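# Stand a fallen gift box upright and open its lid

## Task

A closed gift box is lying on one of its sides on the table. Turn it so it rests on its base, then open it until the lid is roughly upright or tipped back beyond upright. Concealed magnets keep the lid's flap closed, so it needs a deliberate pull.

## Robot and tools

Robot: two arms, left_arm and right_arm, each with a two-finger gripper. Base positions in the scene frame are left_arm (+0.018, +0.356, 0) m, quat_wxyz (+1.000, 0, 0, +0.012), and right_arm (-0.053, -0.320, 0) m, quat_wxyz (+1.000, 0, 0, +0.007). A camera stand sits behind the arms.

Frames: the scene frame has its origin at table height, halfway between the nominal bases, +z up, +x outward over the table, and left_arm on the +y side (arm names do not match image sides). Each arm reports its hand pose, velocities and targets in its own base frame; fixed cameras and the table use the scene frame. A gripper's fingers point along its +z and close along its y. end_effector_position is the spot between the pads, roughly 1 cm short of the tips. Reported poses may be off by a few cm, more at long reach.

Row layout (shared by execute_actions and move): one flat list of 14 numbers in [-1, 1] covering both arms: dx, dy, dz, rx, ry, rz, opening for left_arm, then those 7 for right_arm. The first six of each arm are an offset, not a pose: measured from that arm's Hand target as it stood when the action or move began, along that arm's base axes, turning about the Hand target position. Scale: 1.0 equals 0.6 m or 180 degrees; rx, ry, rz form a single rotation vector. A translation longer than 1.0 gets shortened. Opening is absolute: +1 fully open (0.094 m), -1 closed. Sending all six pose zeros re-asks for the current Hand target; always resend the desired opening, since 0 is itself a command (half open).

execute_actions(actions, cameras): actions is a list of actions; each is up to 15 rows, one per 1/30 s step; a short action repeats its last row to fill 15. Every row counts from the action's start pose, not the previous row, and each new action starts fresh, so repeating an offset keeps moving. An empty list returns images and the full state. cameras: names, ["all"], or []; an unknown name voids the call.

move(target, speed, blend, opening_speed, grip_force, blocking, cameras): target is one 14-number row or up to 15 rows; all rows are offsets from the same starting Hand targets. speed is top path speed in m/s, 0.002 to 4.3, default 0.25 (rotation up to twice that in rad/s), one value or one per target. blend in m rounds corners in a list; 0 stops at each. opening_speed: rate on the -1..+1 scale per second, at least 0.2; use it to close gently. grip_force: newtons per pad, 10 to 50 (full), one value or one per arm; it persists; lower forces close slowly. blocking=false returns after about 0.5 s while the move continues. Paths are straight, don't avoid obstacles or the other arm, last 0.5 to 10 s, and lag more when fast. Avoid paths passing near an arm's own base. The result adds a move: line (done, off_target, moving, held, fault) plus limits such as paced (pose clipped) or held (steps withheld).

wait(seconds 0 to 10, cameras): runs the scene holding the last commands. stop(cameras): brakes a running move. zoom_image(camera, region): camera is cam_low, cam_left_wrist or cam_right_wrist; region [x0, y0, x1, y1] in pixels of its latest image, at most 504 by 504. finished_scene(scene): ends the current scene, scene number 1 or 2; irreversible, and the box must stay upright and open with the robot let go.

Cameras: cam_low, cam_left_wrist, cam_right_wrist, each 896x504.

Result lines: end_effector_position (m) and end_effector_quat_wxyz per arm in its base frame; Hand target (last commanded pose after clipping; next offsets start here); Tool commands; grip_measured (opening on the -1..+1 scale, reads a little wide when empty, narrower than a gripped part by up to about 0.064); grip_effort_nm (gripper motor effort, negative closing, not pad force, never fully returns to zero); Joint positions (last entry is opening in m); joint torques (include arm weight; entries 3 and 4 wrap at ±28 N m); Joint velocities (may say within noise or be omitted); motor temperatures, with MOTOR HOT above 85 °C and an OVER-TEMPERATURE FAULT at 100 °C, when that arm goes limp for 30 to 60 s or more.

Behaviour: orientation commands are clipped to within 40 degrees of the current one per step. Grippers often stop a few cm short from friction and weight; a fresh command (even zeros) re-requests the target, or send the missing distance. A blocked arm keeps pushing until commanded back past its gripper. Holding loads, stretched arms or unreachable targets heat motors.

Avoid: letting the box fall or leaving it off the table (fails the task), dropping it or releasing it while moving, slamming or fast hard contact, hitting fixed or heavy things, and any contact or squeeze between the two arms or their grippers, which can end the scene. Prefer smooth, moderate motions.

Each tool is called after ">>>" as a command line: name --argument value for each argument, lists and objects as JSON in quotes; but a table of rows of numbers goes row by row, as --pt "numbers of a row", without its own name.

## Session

>>> execute_actions --actions '[]'

>>> zoom_image --camera "cam_low" --region '[480, 200, 760, 380]'

Scene clock: 0.00 s.
left_arm: end_effector_position=(+0.5255, -0.3016, +0.1886) grip_measured=+1.000 grip_effort_nm=n/a end_effector_quat_wxyz=(+0.598, +0.342, +0.626, -0.365) | right_arm: end_effector_position=(+0.0339, -0.3803, +0.3525) grip_measured=+1.000 grip_effort_nm=n/a end_effector_quat_wxyz=(+0.121, +0.413, +0.884, -0.181)
Joint positions: left_arm=[-0.33 1.739 0.839 0.877 0.718 -0.033 0.094] | right_arm=[-1.496 1.08 1.292 -1.344 -0.034 -0.615 0.094]
Joint velocities: within noise
Joint torques (N m): no reading
Motor temperatures (°C): left_arm=[22 23 23 23 22 21 20] | right_arm=[24 23 26 21 21 19 20]
Heat: left arm: hottest shoulder 23 °C; right arm: hottest elbow 26 °C.
Hand target: left_arm +0.5319, -0.3037, +0.2053; +0.612, +0.345, +0.612, -0.363 | right_arm +0.0342, -0.3844, +0.3641; +0.128, +0.411, +0.882, -0.192
Tool commands: left_gripper/opening=+1.0 right_gripper/opening=+1.0

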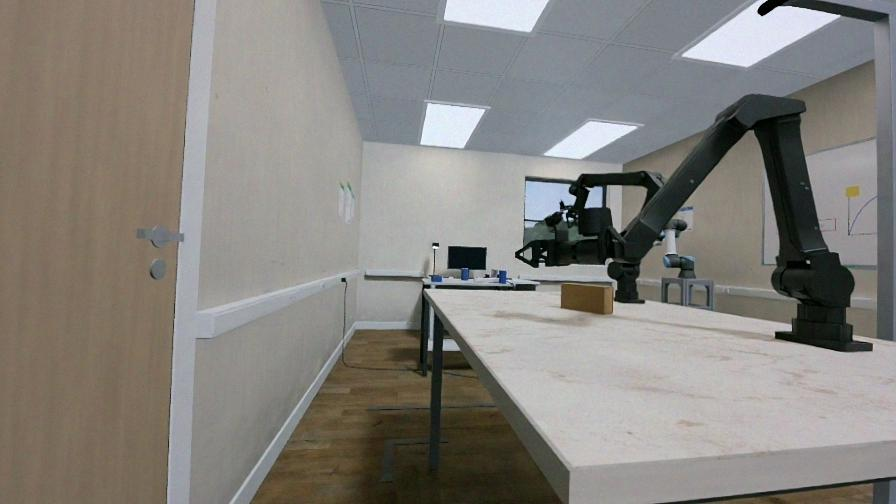

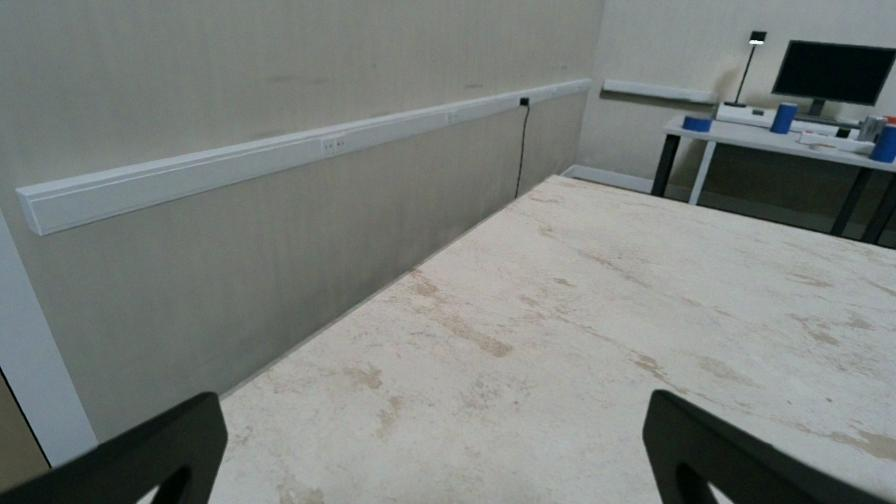

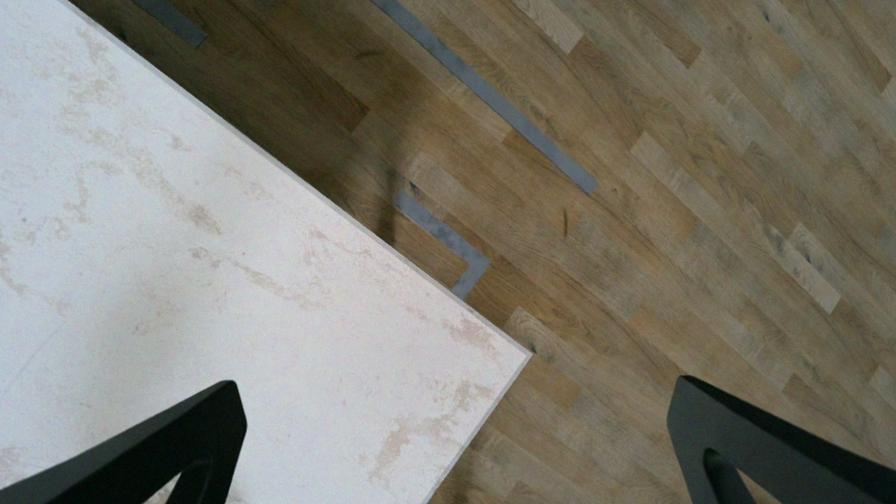

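Scaled by 1.800.

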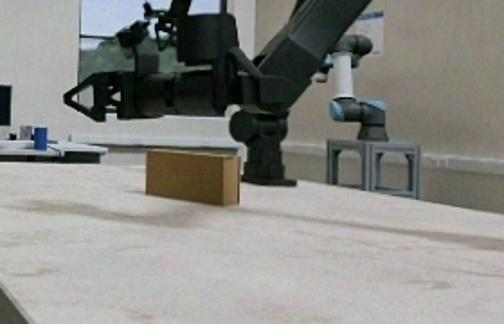

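>>> move --pt "0 0 0 0 0 0 1 0.3597 0.3073 -0.04 0.0418 0.0004 0.2193 1" --pt "0 0 0 0 0 0 1 0.388 0.8673 -0.0902 0.0836 0.0008 0.4386 1" --cameras '["all"]' --speed 0.35 --blend '[0.08,0]'

Scene clock: 7.17 s.
left_arm: end_effector_position=(+0.5255, -0.3016, +0.1886) grip_measured=+1.000 grip_effort_nm=-0.01 end_effector_quat_wxyz=(+0.598, +0.342, +0.626, -0.365) | right_arm: end_effector_position=(+0.2622, +0.1305, +0.3071) grip_measured=+1.000 grip_effort_nm=0.02 end_effector_quat_wxyz=(+0.160, -0.229, +0.959, +0.038)
Joint positions: left_arm=[-0.33 1.739 0.839 0.877 0.718 -0.033 0.094] | right_arm=[0.462 0.893 1.087 -1.433 -0.002 -0.007 0.094]
Joint torques (N m): left_arm=[-1.49 -16.44 9.92 2.56 0.02 0] | right_arm=[1.96 -2.32 10.55 1.76 0.14 0.05]
Heat: left arm: hottest elbow 24 °C; right arm: hottest elbow 27 °C.
Hand target: left_arm +0.5319, -0.3037, +0.2053; +0.612, +0.345, +0.612, -0.363 | right_arm +0.2670, +0.1360, +0.3099; +0.169, -0.229, +0.958, +0.040
Off the commanded pose: left_arm 0.018 m, 2 deg | right_arm 0.008 m, 1 deg.
move: off_target (left_arm)

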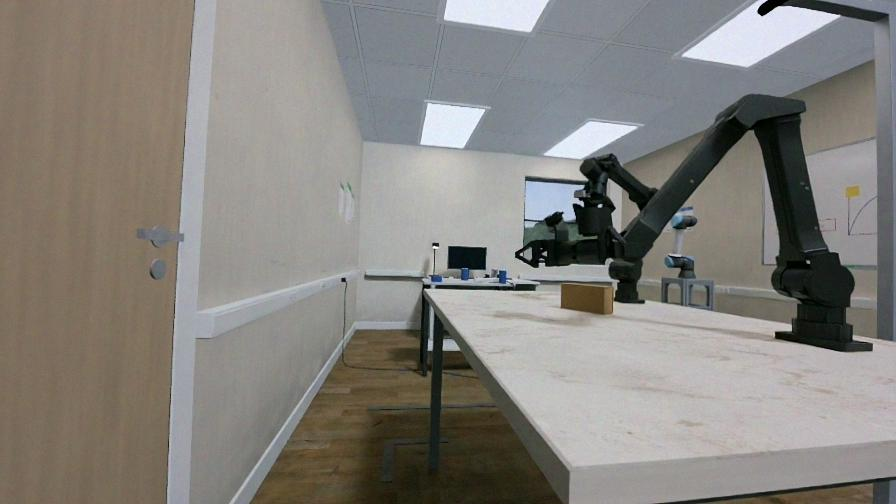

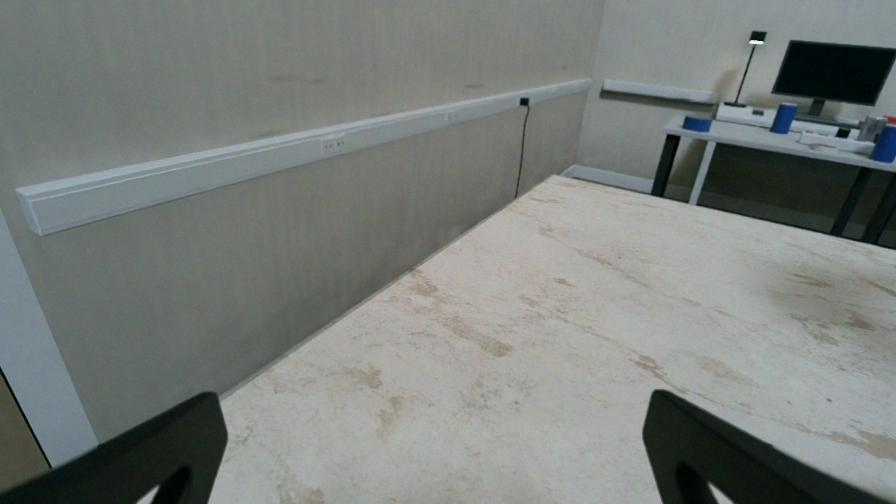

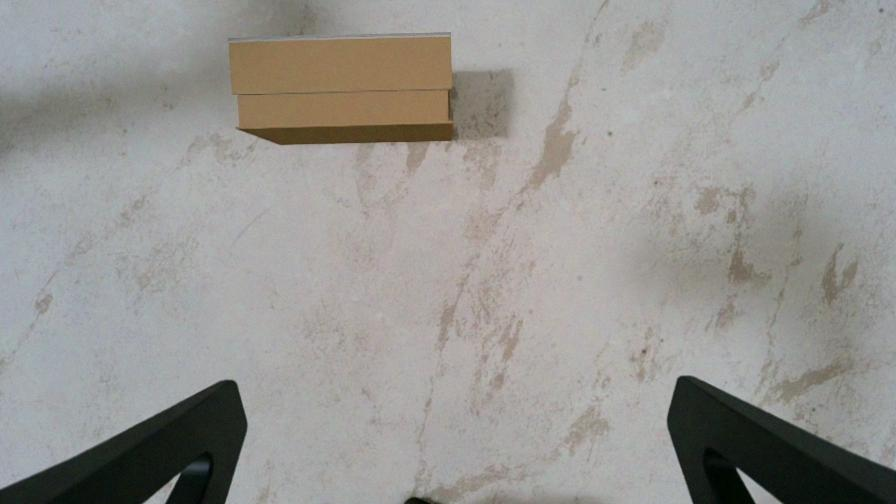

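>>> zoom_image --camera "cam_right_wrist" --region '[200, 10, 480, 170]'

>>> zoom_image --camera "cam_low" --region '[545, 270, 635, 330]'

Scaled by 1.800.

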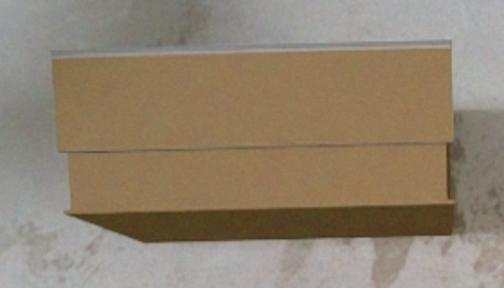

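Scaled by 5.600.

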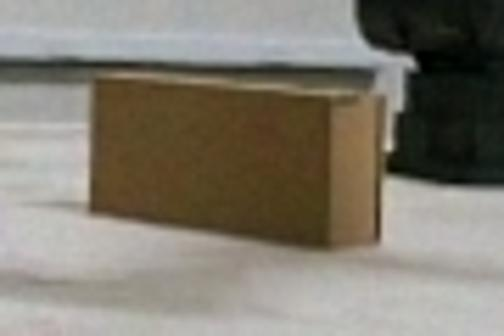

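>>> move --target '[-0.3698,0.1395,0.0078,0.2997,0.2097,0.0557,-1, 0.1383,0.205,-0.2248,0.0371,0.1171,-0.4872,1]' --cameras '["cam_left_wrist","cam_right_wrist"]' --speed 0.3

Scene clock: 16.93 s.
left_arm: end_effector_position=(+0.2958, -0.2081, +0.1733) grip_measured=-0.996 grip_effort_nm=-0.20 end_effector_quat_wxyz=(+0.162, +0.398, +0.899, -0.083) | right_arm: end_effector_position=(+0.3339, +0.2412, +0.1631) grip_measured=+1.000 grip_effort_nm=0.02 end_effector_quat_wxyz=(-0.009, +0.514, +0.858, -0.020)
Joint positions: left_arm=[-0.556 1.088 0.845 -0.979 0.117 0.257 0] | right_arm=[0.627 1.479 1.206 -1.341 0 1.706 0.094]
Joint torques (N m): left_arm=[-2.2 -8.88 16.77 0.99 -0.02 -0.11] | right_arm=[1.96 -9.41 14.06 0.54 0.06 0.04]
Heat: left arm: hottest elbow 26 °C; right arm: hottest elbow 29 °C.
Hand target: left_arm +0.3099, -0.2199, +0.2099; +0.198, +0.397, +0.892, -0.088 | right_arm +0.3500, +0.2590, +0.1751; +0.000, +0.513, +0.858, +0.000
Off the commanded pose: left_arm 0.041 m, 4 deg | right_arm 0.027 m, 3 deg.
move: off_target (left_arm, right_arm)
Images, in order (width x height): cam_left_wrist 896x504, cam_right_wrist 896x504.

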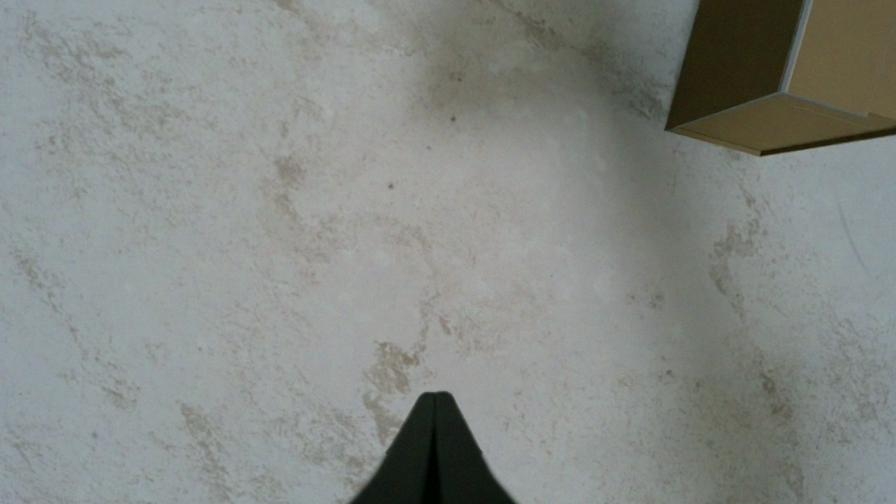

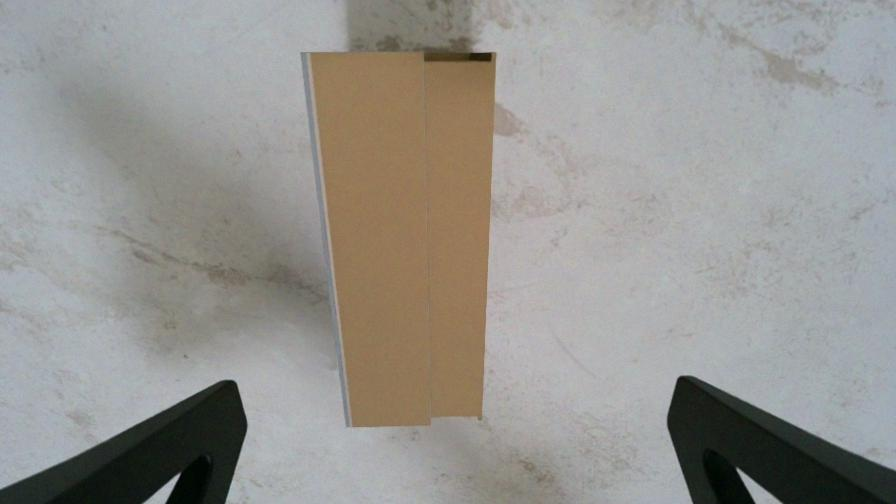

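>>> move --target '[0,0,0,0,0,0,-1, 0.0033,0.0058,-0.2152,0,0,0,1]' --cameras '["cam_right_wrist"]' --speed 0.15

Scene clock: 19.87 s.
left_arm: end_effector_position=(+0.2958, -0.2081, +0.1733) grip_measured=-0.996 grip_effort_nm=-0.20 end_effector_quat_wxyz=(+0.162, +0.398, +0.899, -0.083) | right_arm: end_effector_position=(+0.3564, +0.2594, +0.0571) grip_measured=+1.000 grip_effort_nm=0.02 end_effector_quat_wxyz=(+0.003, +0.514, +0.858, +0.007)
Joint positions: left_arm=[-0.556 1.088 0.845 -0.979 0.117 0.257 0] | right_arm=[0.63 1.629 1.079 -1.006 0 1.71 0.094]
Joint torques (N m): left_arm=[-2.2 -8.94 16.76 0.99 -0.03 -0.1] | right_arm=[1.96 -10.87 7.31 0.85 0.09 0.01]
Heat: left arm: hottest elbow 27 °C; right arm: hottest elbow 29 °C.
Hand target: left_arm +0.3099, -0.2200, +0.2099; +0.198, +0.397, +0.892, -0.088 | right_arm +0.3519, +0.2624, +0.0461; +0.000, +0.513, +0.858, +0.000
Off the commanded pose: left_arm 0.041 m, 4 deg | right_arm 0.012 m, 1 deg.
move: off_target (left_arm, right_arm)
Images, in order (width x height): cam_right_wrist 896x504.

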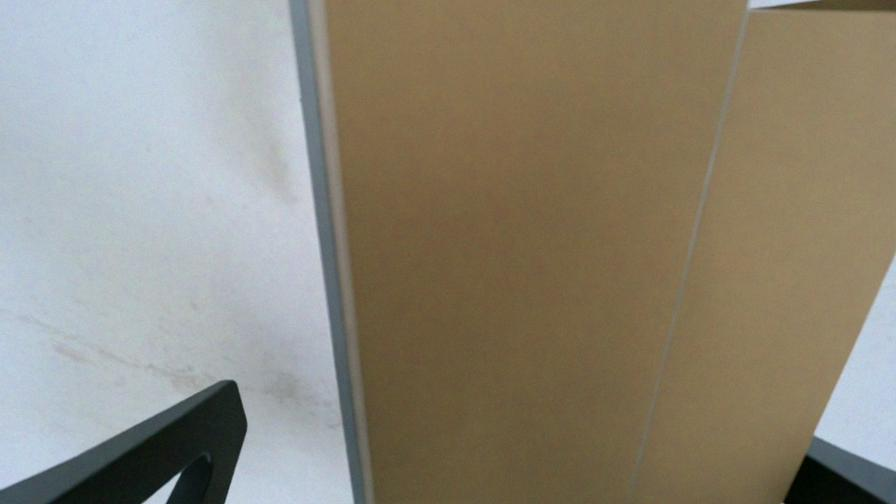

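>>> move --target '[0,0,0,0,0,0,-1, -0.0333,-0.0183,0.004,0,0,0,1]' --cameras '["cam_right_wrist"]' --speed 0.1

Scene clock: 21.80 s.
left_arm: end_effector_position=(+0.2958, -0.2081, +0.1733) grip_measured=-0.996 grip_effort_nm=-0.20 end_effector_quat_wxyz=(+0.162, +0.398, +0.899, -0.083) | right_arm: end_effector_position=(+0.3353, +0.2480, +0.0444) grip_measured=+1.000 grip_effort_nm=0.02 end_effector_quat_wxyz=(-0.004, +0.514, +0.858, -0.009)
Joint positions: left_arm=[-0.556 1.088 0.845 -0.979 0.117 0.257 0] | right_arm=[0.638 1.613 1.019 -0.997 0 1.718 0.094]
Joint torques (N m): left_arm=[-2.2 -8.94 16.75 0.99 -0.02 -0.1] | right_arm=[1.9 -13.22 6.75 0.77 0.07 0.03]
Heat: left arm: hottest elbow 27 °C; right arm: hottest elbow 29 °C.
Hand target: left_arm +0.3099, -0.2200, +0.2099; +0.198, +0.397, +0.892, -0.088 | right_arm +0.3320, +0.2514, +0.0485; +0.000, +0.513, +0.858, +0.000
Off the commanded pose: left_arm 0.041 m, 4 deg | right_arm 0.006 m, 1 deg.
move: off_target (left_arm)
Images, in order (width x height): cam_right_wrist 896x504.

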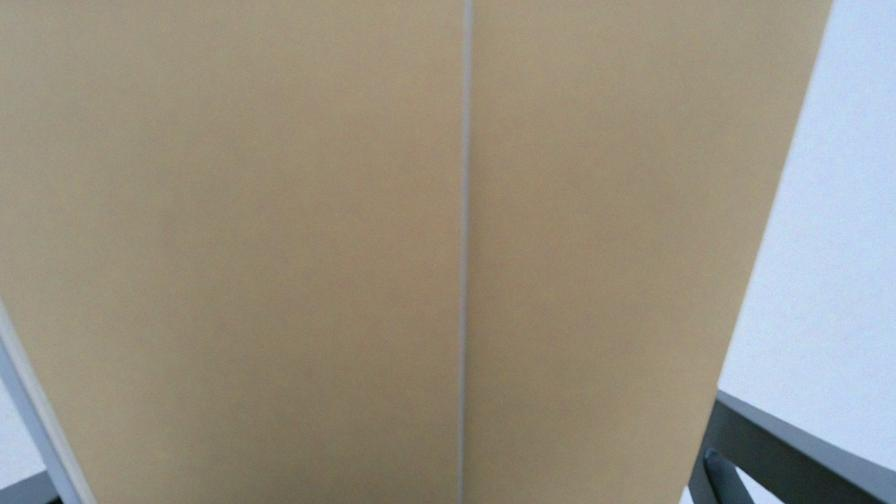

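>>> move --pt "0 0 0 0 0 0 -1 0.0075 0.004 0.0233 0 0 0 1" --pt "0 0 0 0 0 0 -1 0.0075 0.004 0.0233 0 0 0 0.03" --cameras '["cam_right_wrist","cam_low"]' --speed 0.1 --grip_force 35

Scene clock: 25.37 s.
left_arm: end_effector_position=(+0.2958, -0.2081, +0.1733) grip_measured=-0.996 grip_effort_nm=-0.20 end_effector_quat_wxyz=(+0.162, +0.398, +0.899, -0.083) | right_arm: end_effector_position=(+0.3327, +0.2460, +0.0479) grip_measured=+0.240 grip_effort_nm=-0.69 end_effector_quat_wxyz=(-0.005, +0.514, +0.858, -0.013)
Joint positions: left_arm=[-0.556 1.088 0.845 -0.979 0.117 0.257 0] | right_arm=[0.638 1.604 1.019 -1.014 0 1.718 0.058]
Joint torques (N m): left_arm=[-2.26 -8.94 16.73 0.98 -0.03 -0.11] | right_arm=[1.79 -13.22 9.59 -0.28 0.07 0]
Motor temperatures (°C): left_arm=[22 23 29 23 22 21 20] | right_arm=[23 24 29 21 21 19 20]
Heat: left arm: hottest elbow 29 °C; right arm: hottest elbow 29 °C.
Hand target: left_arm +0.3099, -0.2200, +0.2099; +0.198, +0.397, +0.892, -0.088 | right_arm +0.3366, +0.2538, +0.0624; +0.000, +0.513, +0.858, +0.000
Off the commanded pose: left_arm 0.041 m, 4 deg | right_arm 0.017 m, 2 deg.
grip_force (N): 35, 35
move: off_target (left_arm, right_arm); target 2's new opening was sent with right_arm's hand 0.017 m and 2 deg from that target
Images, in order (width x height): cam_low 896x504, cam_right_wrist 896x504.

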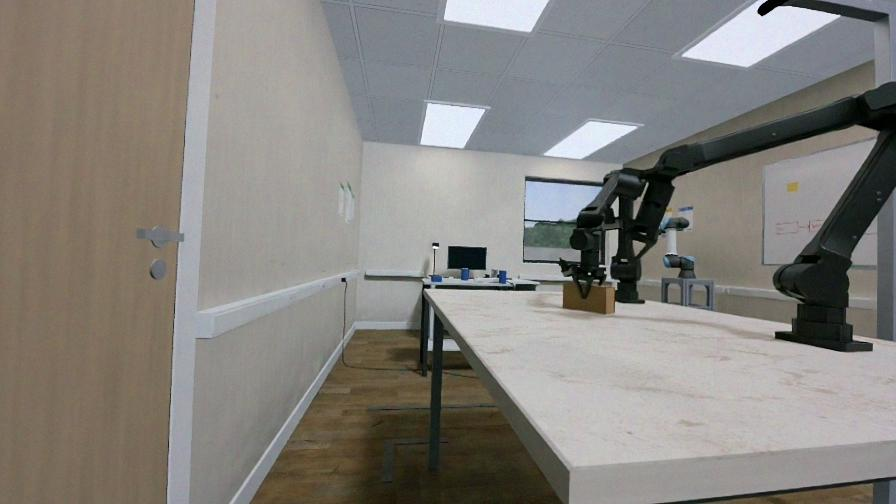

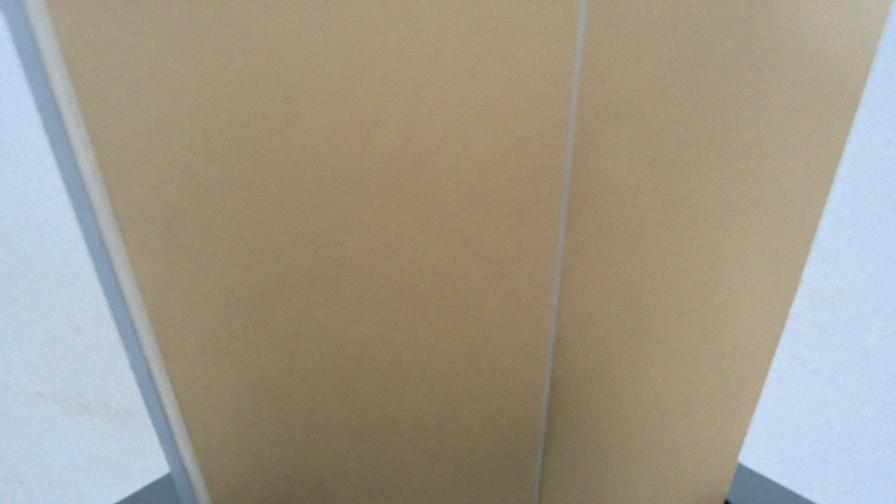

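>>> move --pt "0 0 0 0 0 0 -1 0 0 0.0833 0 0 0 0.03" --pt "0 0 0 0 0 0 -1 0.1223 0.0378 0.016 0.1838 -0.3426 0 0.03" --cameras '["cam_right_wrist","cam_low","cam_left_wrist"]' --speed '[0.15,0.3]' --blend '[0.02,0]'

>>> zoom_image --camera "cam_low" --region '[530, 220, 660, 330]'

Scene clock: 29.93 s.
left_arm: end_effector_position=(+0.2958, -0.2081, +0.1733) grip_measured=-0.996 grip_effort_nm=-0.20 end_effector_quat_wxyz=(+0.162, +0.398, +0.899, -0.083) | right_arm: end_effector_position=(+0.4117, +0.2771, +0.0765) grip_measured=+0.238 grip_effort_nm=-0.73 end_effector_quat_wxyz=(+0.292, +0.424, +0.702, +0.492)
Joint positions: left_arm=[-0.556 1.088 0.845 -0.979 0.117 0.257 0] | right_arm=[0.643 1.598 0.473 0.767 0.141 1.631 0.058]
Joint torques (N m): left_arm=[-2.26 -8.94 16.73 0.99 -0.03 -0.1] | right_arm=[1.14 -7.94 5.09 3.26 0.12 -0.23]
Heat: left arm: hottest elbow 30 °C; right arm: hottest elbow 29 °C.
Hand target: left_arm +0.3099, -0.2200, +0.2099; +0.198, +0.397, +0.892, -0.088 | right_arm +0.4099, +0.2765, +0.0720; +0.295, +0.420, +0.703, +0.492
Off the commanded pose: left_arm 0.041 m, 4 deg | right_arm 0.005 m, 1 deg.
grip_force (N): 35, 35
move: off_target (left_arm)

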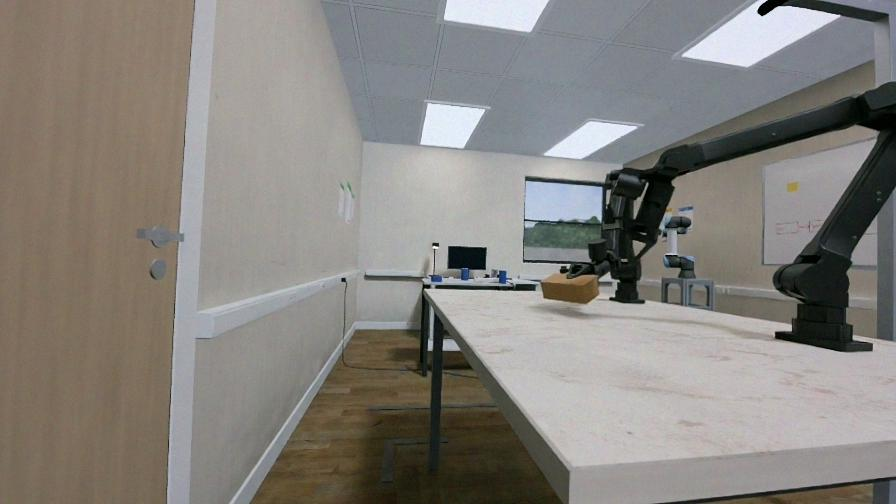

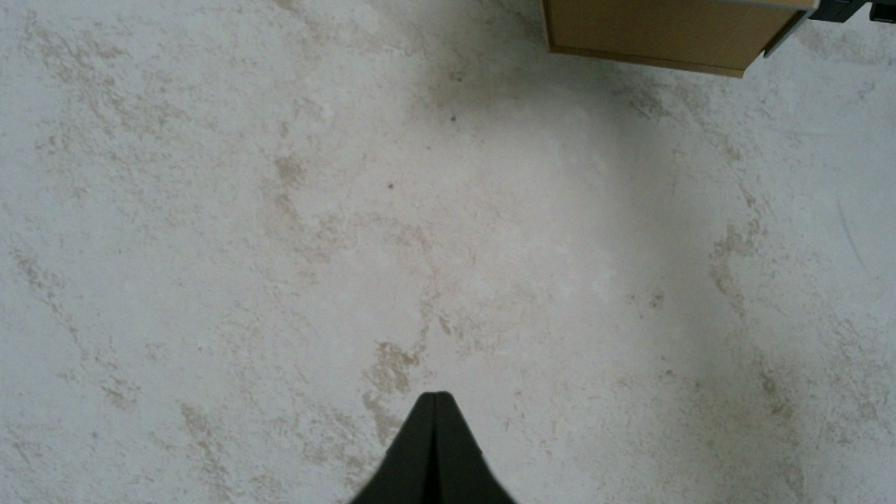

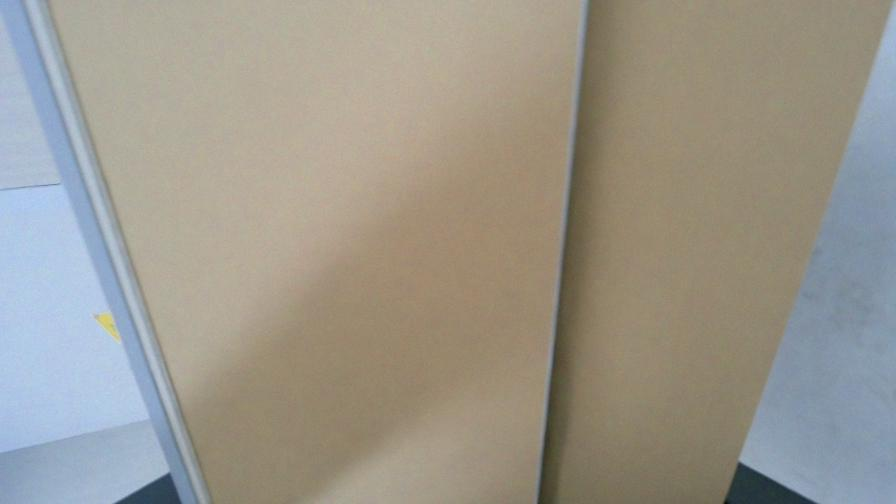

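Scaled by 3.877.

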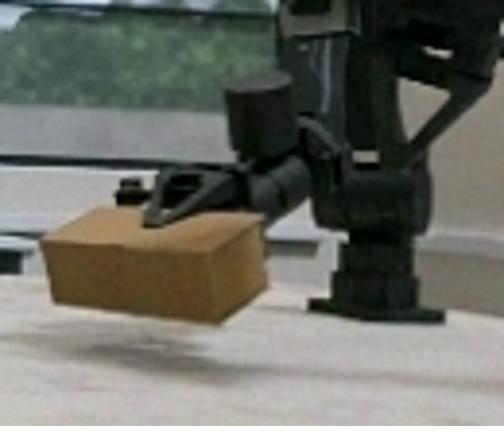

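>>> move --target '[0.0565,-0.2153,-0.034,0,0,0,-1, 0,0,-0.055,0.0131,-0.0245,0,0.03]' --cameras '["cam_right_wrist","cam_low","cam_left_wrist"]' --speed 0.1

>>> zoom_image --camera "cam_low" --region '[530, 220, 660, 330]'

Scene clock: 34.70 s.
left_arm: end_effector_position=(+0.3257, -0.3268, +0.1642) grip_measured=-0.996 grip_effort_nm=-0.20 end_effector_quat_wxyz=(+0.166, +0.400, +0.898, -0.076) | right_arm: end_effector_position=(+0.4126, +0.2770, +0.0422) grip_measured=+0.238 grip_effort_nm=-0.73 end_effector_quat_wxyz=(+0.309, +0.411, +0.681, +0.522)
Joint positions: left_arm=[-0.776 1.362 1.044 -0.887 0.025 0.057 0] | right_arm=[0.643 1.814 0.454 1.09 0.145 1.619 0.058]
Joint torques (N m): left_arm=[-2.14 -10.93 16.39 2.13 -0.1 -0.11] | right_arm=[1.32 -9 3.21 3.25 0.19 -0.26]
Heat: left arm: hottest elbow 31 °C; right arm: hottest elbow 29 °C.
Hand target: left_arm +0.3439, -0.3492, +0.1897; +0.198, +0.396, +0.892, -0.088 | right_arm +0.4098, +0.2765, +0.0389; +0.313, +0.407, +0.681, +0.522
Off the commanded pose: left_arm 0.038 m, 4 deg | right_arm 0.004 m, 1 deg.
grip_force (N): 35, 35
move: off_target (left_arm)

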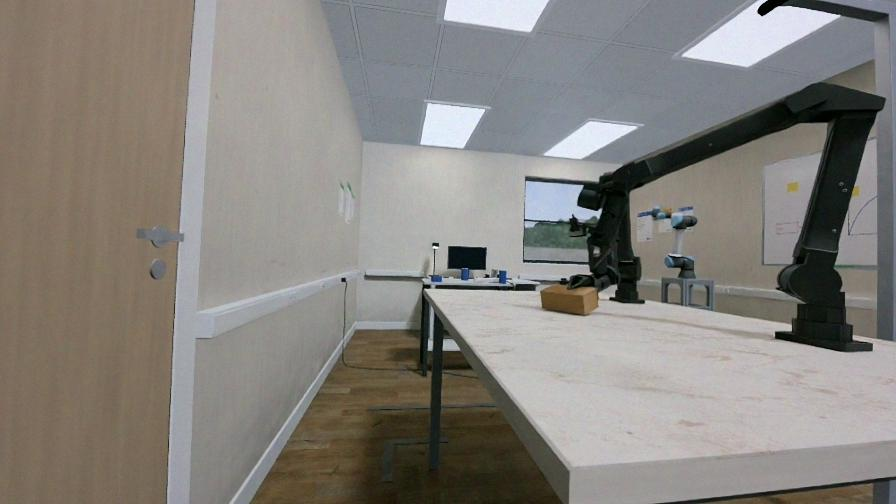

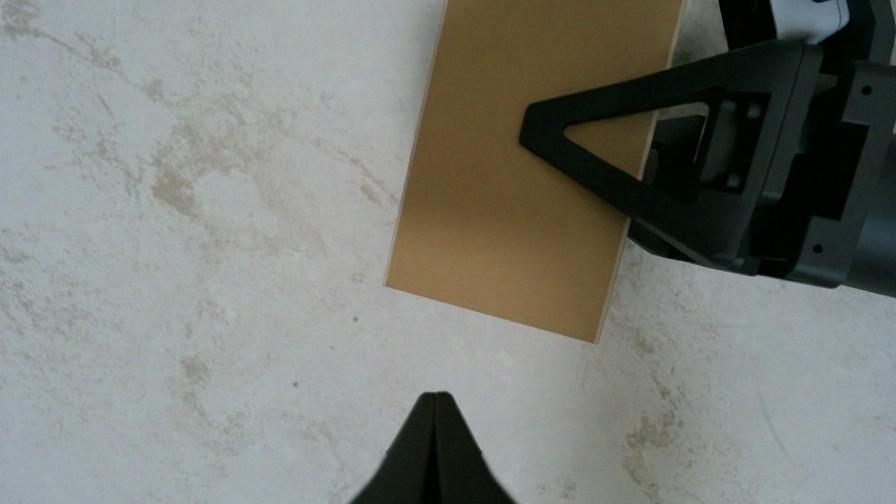

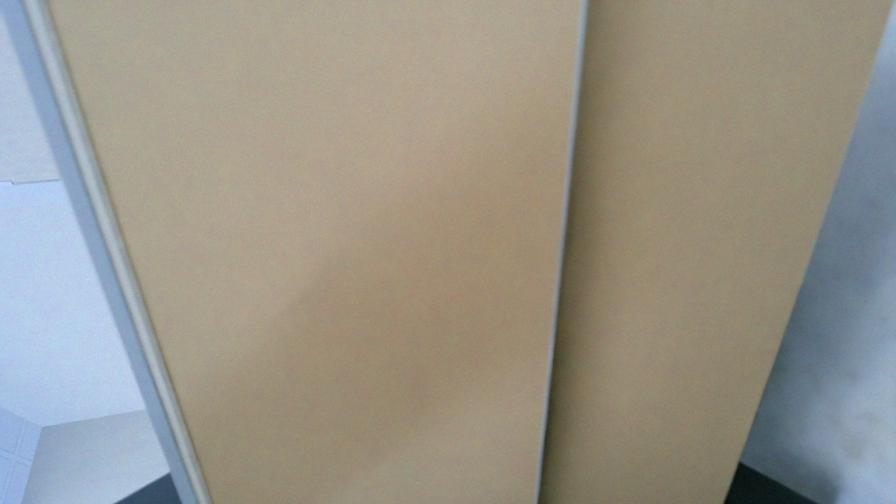

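Scaled by 3.877.

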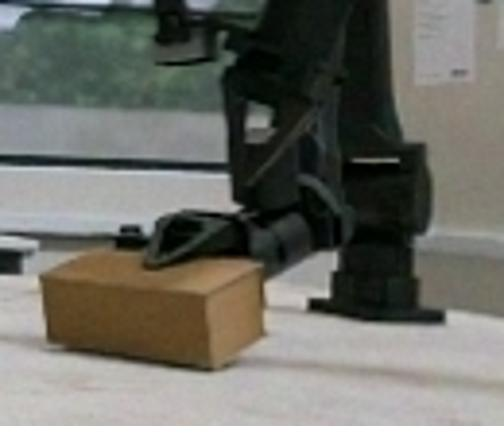

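>>> move --pt "0.0617 -0.0532 -0.1178 0 0 0 -1 0 0 -0.004 0 0 0 0.03" --pt "0.0317 -0.0182 -0.2245 0 0 0 -1 0 0 -0.005 0 0 0 0.03" --cameras '["cam_right_wrist","cam_low","cam_left_wrist"]' --speed '[0.15,0.06]' --blend '[0.01,0]'

>>> zoom_image --camera "cam_low" --region '[530, 220, 660, 330]'

Scene clock: 38.67 s.
left_arm: end_effector_position=(+0.3693, -0.3695, +0.0804) grip_measured=-0.996 grip_effort_nm=-0.20 end_effector_quat_wxyz=(+0.219, +0.396, +0.887, -0.096) | right_arm: end_effector_position=(+0.4121, +0.2763, +0.0380) grip_measured=+0.237 grip_effort_nm=-0.73 end_effector_quat_wxyz=(+0.311, +0.410, +0.682, +0.520)
Joint positions: left_arm=[-0.776 1.566 0.986 -0.508 0.025 0.056 0] | right_arm=[0.643 1.829 0.454 1.103 0.147 1.615 0.058]
Joint torques (N m): left_arm=[-1.08 -11.99 6.94 1.98 0.09 0.03] | right_arm=[1.32 -9.17 3.25 3.23 0.13 -0.21]
Heat: left arm: hottest elbow 31 °C; right arm: hottest elbow 29 °C.
Hand target: left_arm +0.3629, -0.3600, +0.0548; +0.198, +0.397, +0.892, -0.087 | right_arm +0.4099, +0.2765, +0.0359; +0.313, +0.407, +0.681, +0.522
Off the commanded pose: left_arm 0.028 m, 3 deg | right_arm 0.003 m, 1 deg.
grip_force (N): 35, 35
move: off_target (left_arm)

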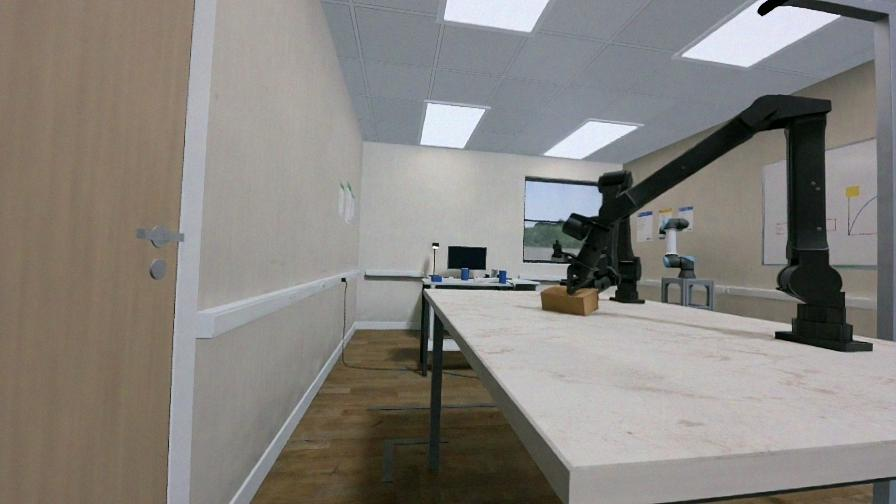

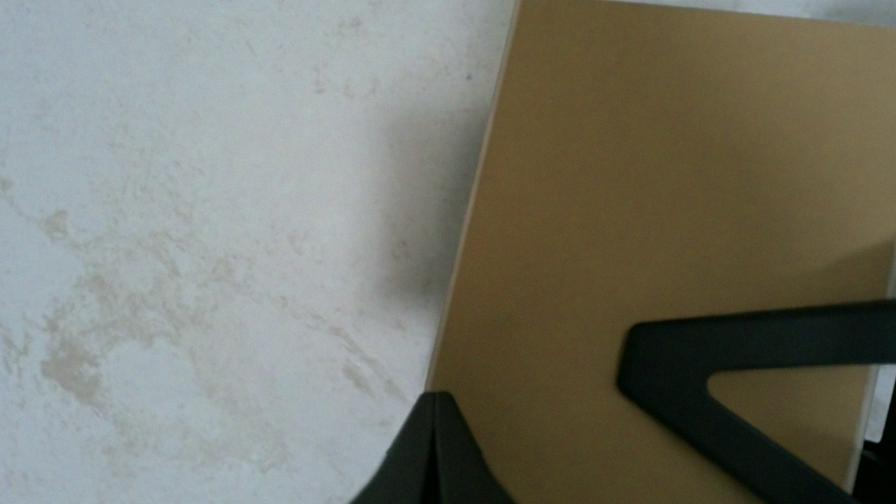

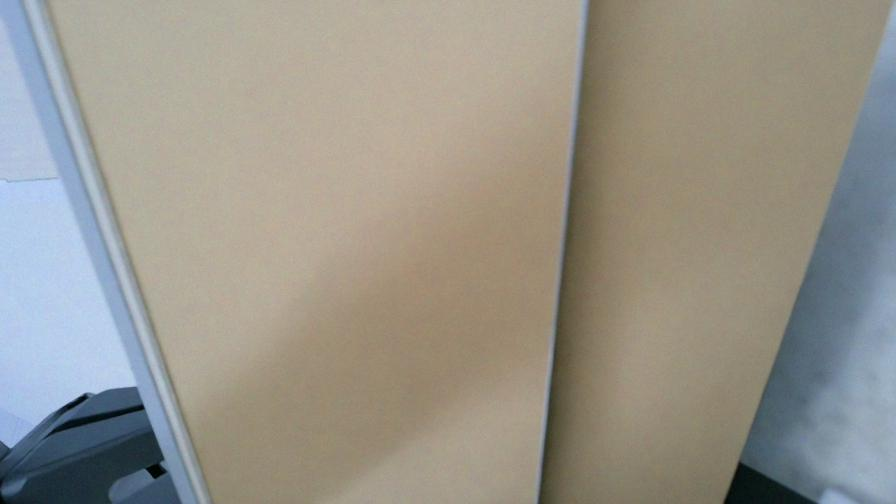

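Scaled by 3.877.

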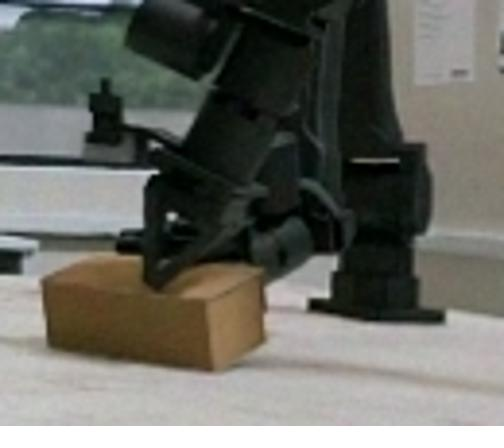

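>>> move --pt "0.0158 -0.0477 0.107 0 0 0 -1 0 0 0 0 0 0 0.03" --pt "-0.0142 -0.0125 0 0 0 0 -1 0 0 0 0 0 0 0.03" --cameras '["cam_left_wrist"]' --speed '[0.12,0.06]' --blend '[0.005,0]'

Scene clock: 42.10 s.
left_arm: end_effector_position=(+0.3649, -0.3749, +0.0818) grip_measured=-0.996 grip_effort_nm=-0.20 end_effector_quat_wxyz=(+0.221, +0.395, +0.886, -0.096) | right_arm: end_effector_position=(+0.4122, +0.2763, +0.0381) grip_measured=+0.237 grip_effort_nm=-0.73 end_effector_quat_wxyz=(+0.311, +0.410, +0.682, +0.520)
Joint positions: left_arm=[-0.793 1.564 0.986 -0.506 0.017 0.043 0] | right_arm=[0.643 1.829 0.454 1.103 0.147 1.614 0.058]
Joint torques (N m): left_arm=[-1.9 -11.99 6.61 1.83 -0.01 -0.07] | right_arm=[1.32 -9.17 3.25 3.21 0.12 -0.2]
Heat: left arm: hottest elbow 30 °C; right arm: hottest elbow 29 °C.
Hand target: left_arm +0.3545, -0.3676, +0.0549; +0.198, +0.397, +0.892, -0.088 | right_arm +0.4099, +0.2765, +0.0361; +0.313, +0.407, +0.681, +0.522
Off the commanded pose: left_arm 0.030 m, 3 deg | right_arm 0.003 m, 1 deg.
grip_force (N): 35, 35
move: off_target (left_arm)
Images, in order (width x height): cam_left_wrist 896x504.

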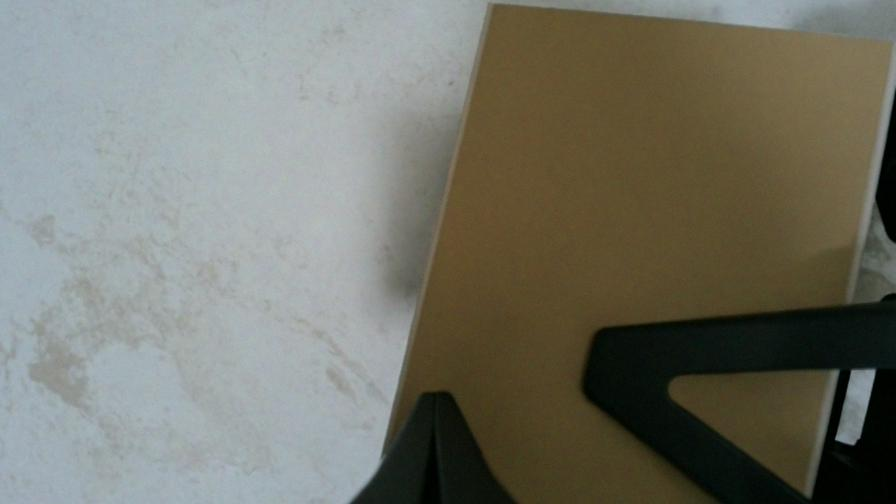

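>>> move --pt "0 0 0 0 0 0 -1 0 0 0.0083 0 0 0 0.45" --pt "0 0 0 0 0 0 -1 -0.0955 -0.0512 0.0083 0 0 0 0.45" --cameras '["cam_right_wrist","cam_low","cam_left_wrist"]' --speed '[0.05,0.06]' --opening_speed 0.4

>>> zoom_image --camera "cam_low" --region '[530, 220, 660, 330]'

Scene clock: 46.40 s.
left_arm: end_effector_position=(+0.3644, -0.3753, +0.0819) grip_measured=-0.996 grip_effort_nm=-0.20 end_effector_quat_wxyz=(+0.222, +0.396, +0.886, -0.096) | right_arm: end_effector_position=(+0.3586, +0.2446, +0.0369) grip_measured=+0.448 grip_effort_nm=0.14 end_effector_quat_wxyz=(+0.315, +0.410, +0.683, +0.516)
Joint positions: left_arm=[-0.794 1.563 0.985 -0.504 0.017 0.043 0] | right_arm=[0.672 1.791 0.289 1.226 0.182 1.615 0.068]
Joint torques (N m): left_arm=[-1.79 -11.93 6.79 1.84 -0.02 -0.07] | right_arm=[1.9 -9.17 1.43 2.59 0.19 -0.1]
Heat: left arm: hottest elbow 30 °C; right arm: hottest elbow 29 °C.
Hand target: left_arm +0.3544, -0.3676, +0.0550; +0.198, +0.397, +0.892, -0.088 | right_arm +0.3526, +0.2458, +0.0410; +0.313, +0.407, +0.681, +0.522
Off the commanded pose: left_arm 0.030 m, 3 deg | right_arm 0.007 m, 1 deg.
grip_force (N): 35, 35
move: off_target (left_arm)

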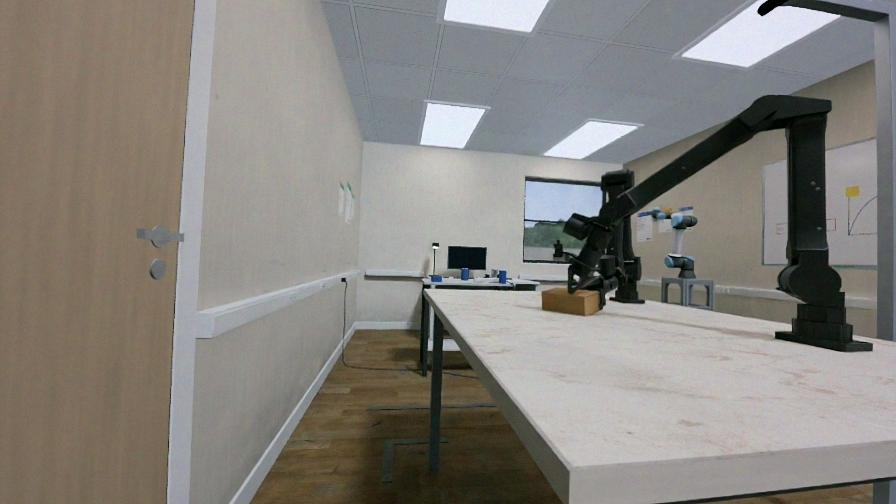

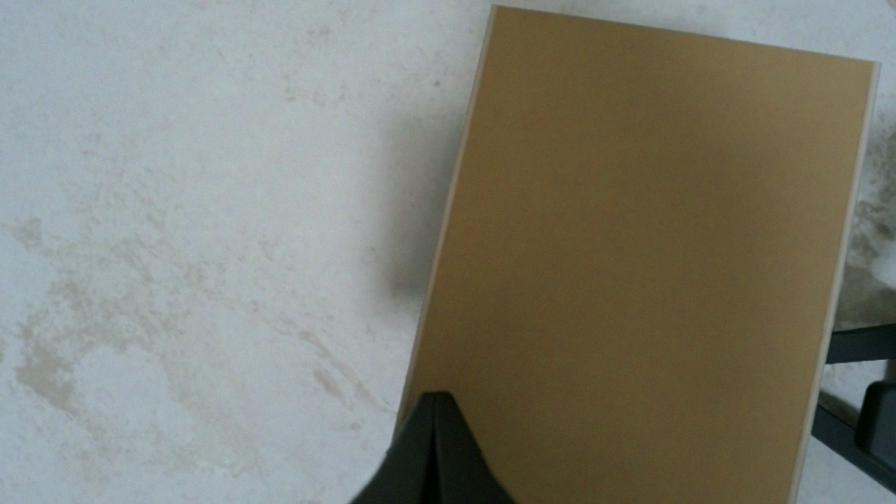

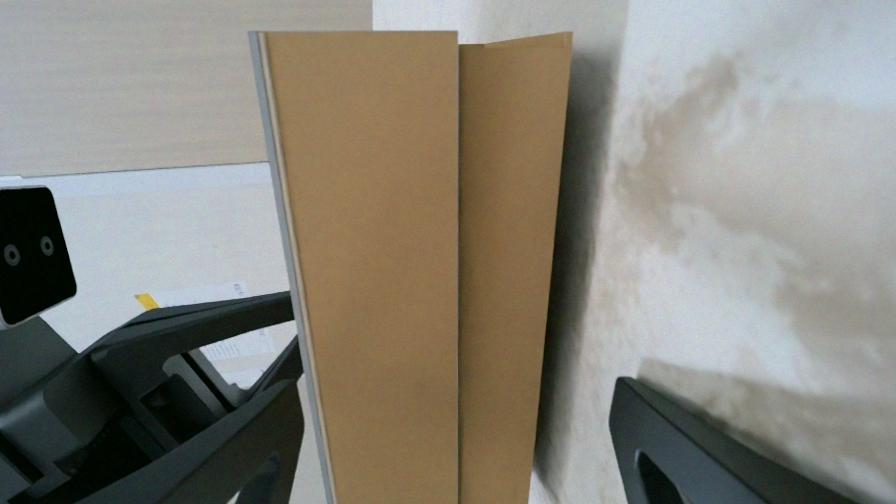

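Scaled by 3.877.

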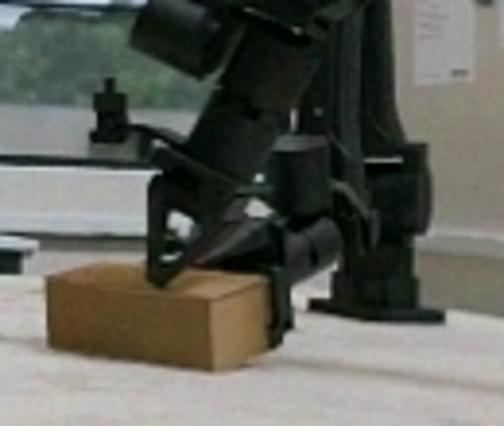

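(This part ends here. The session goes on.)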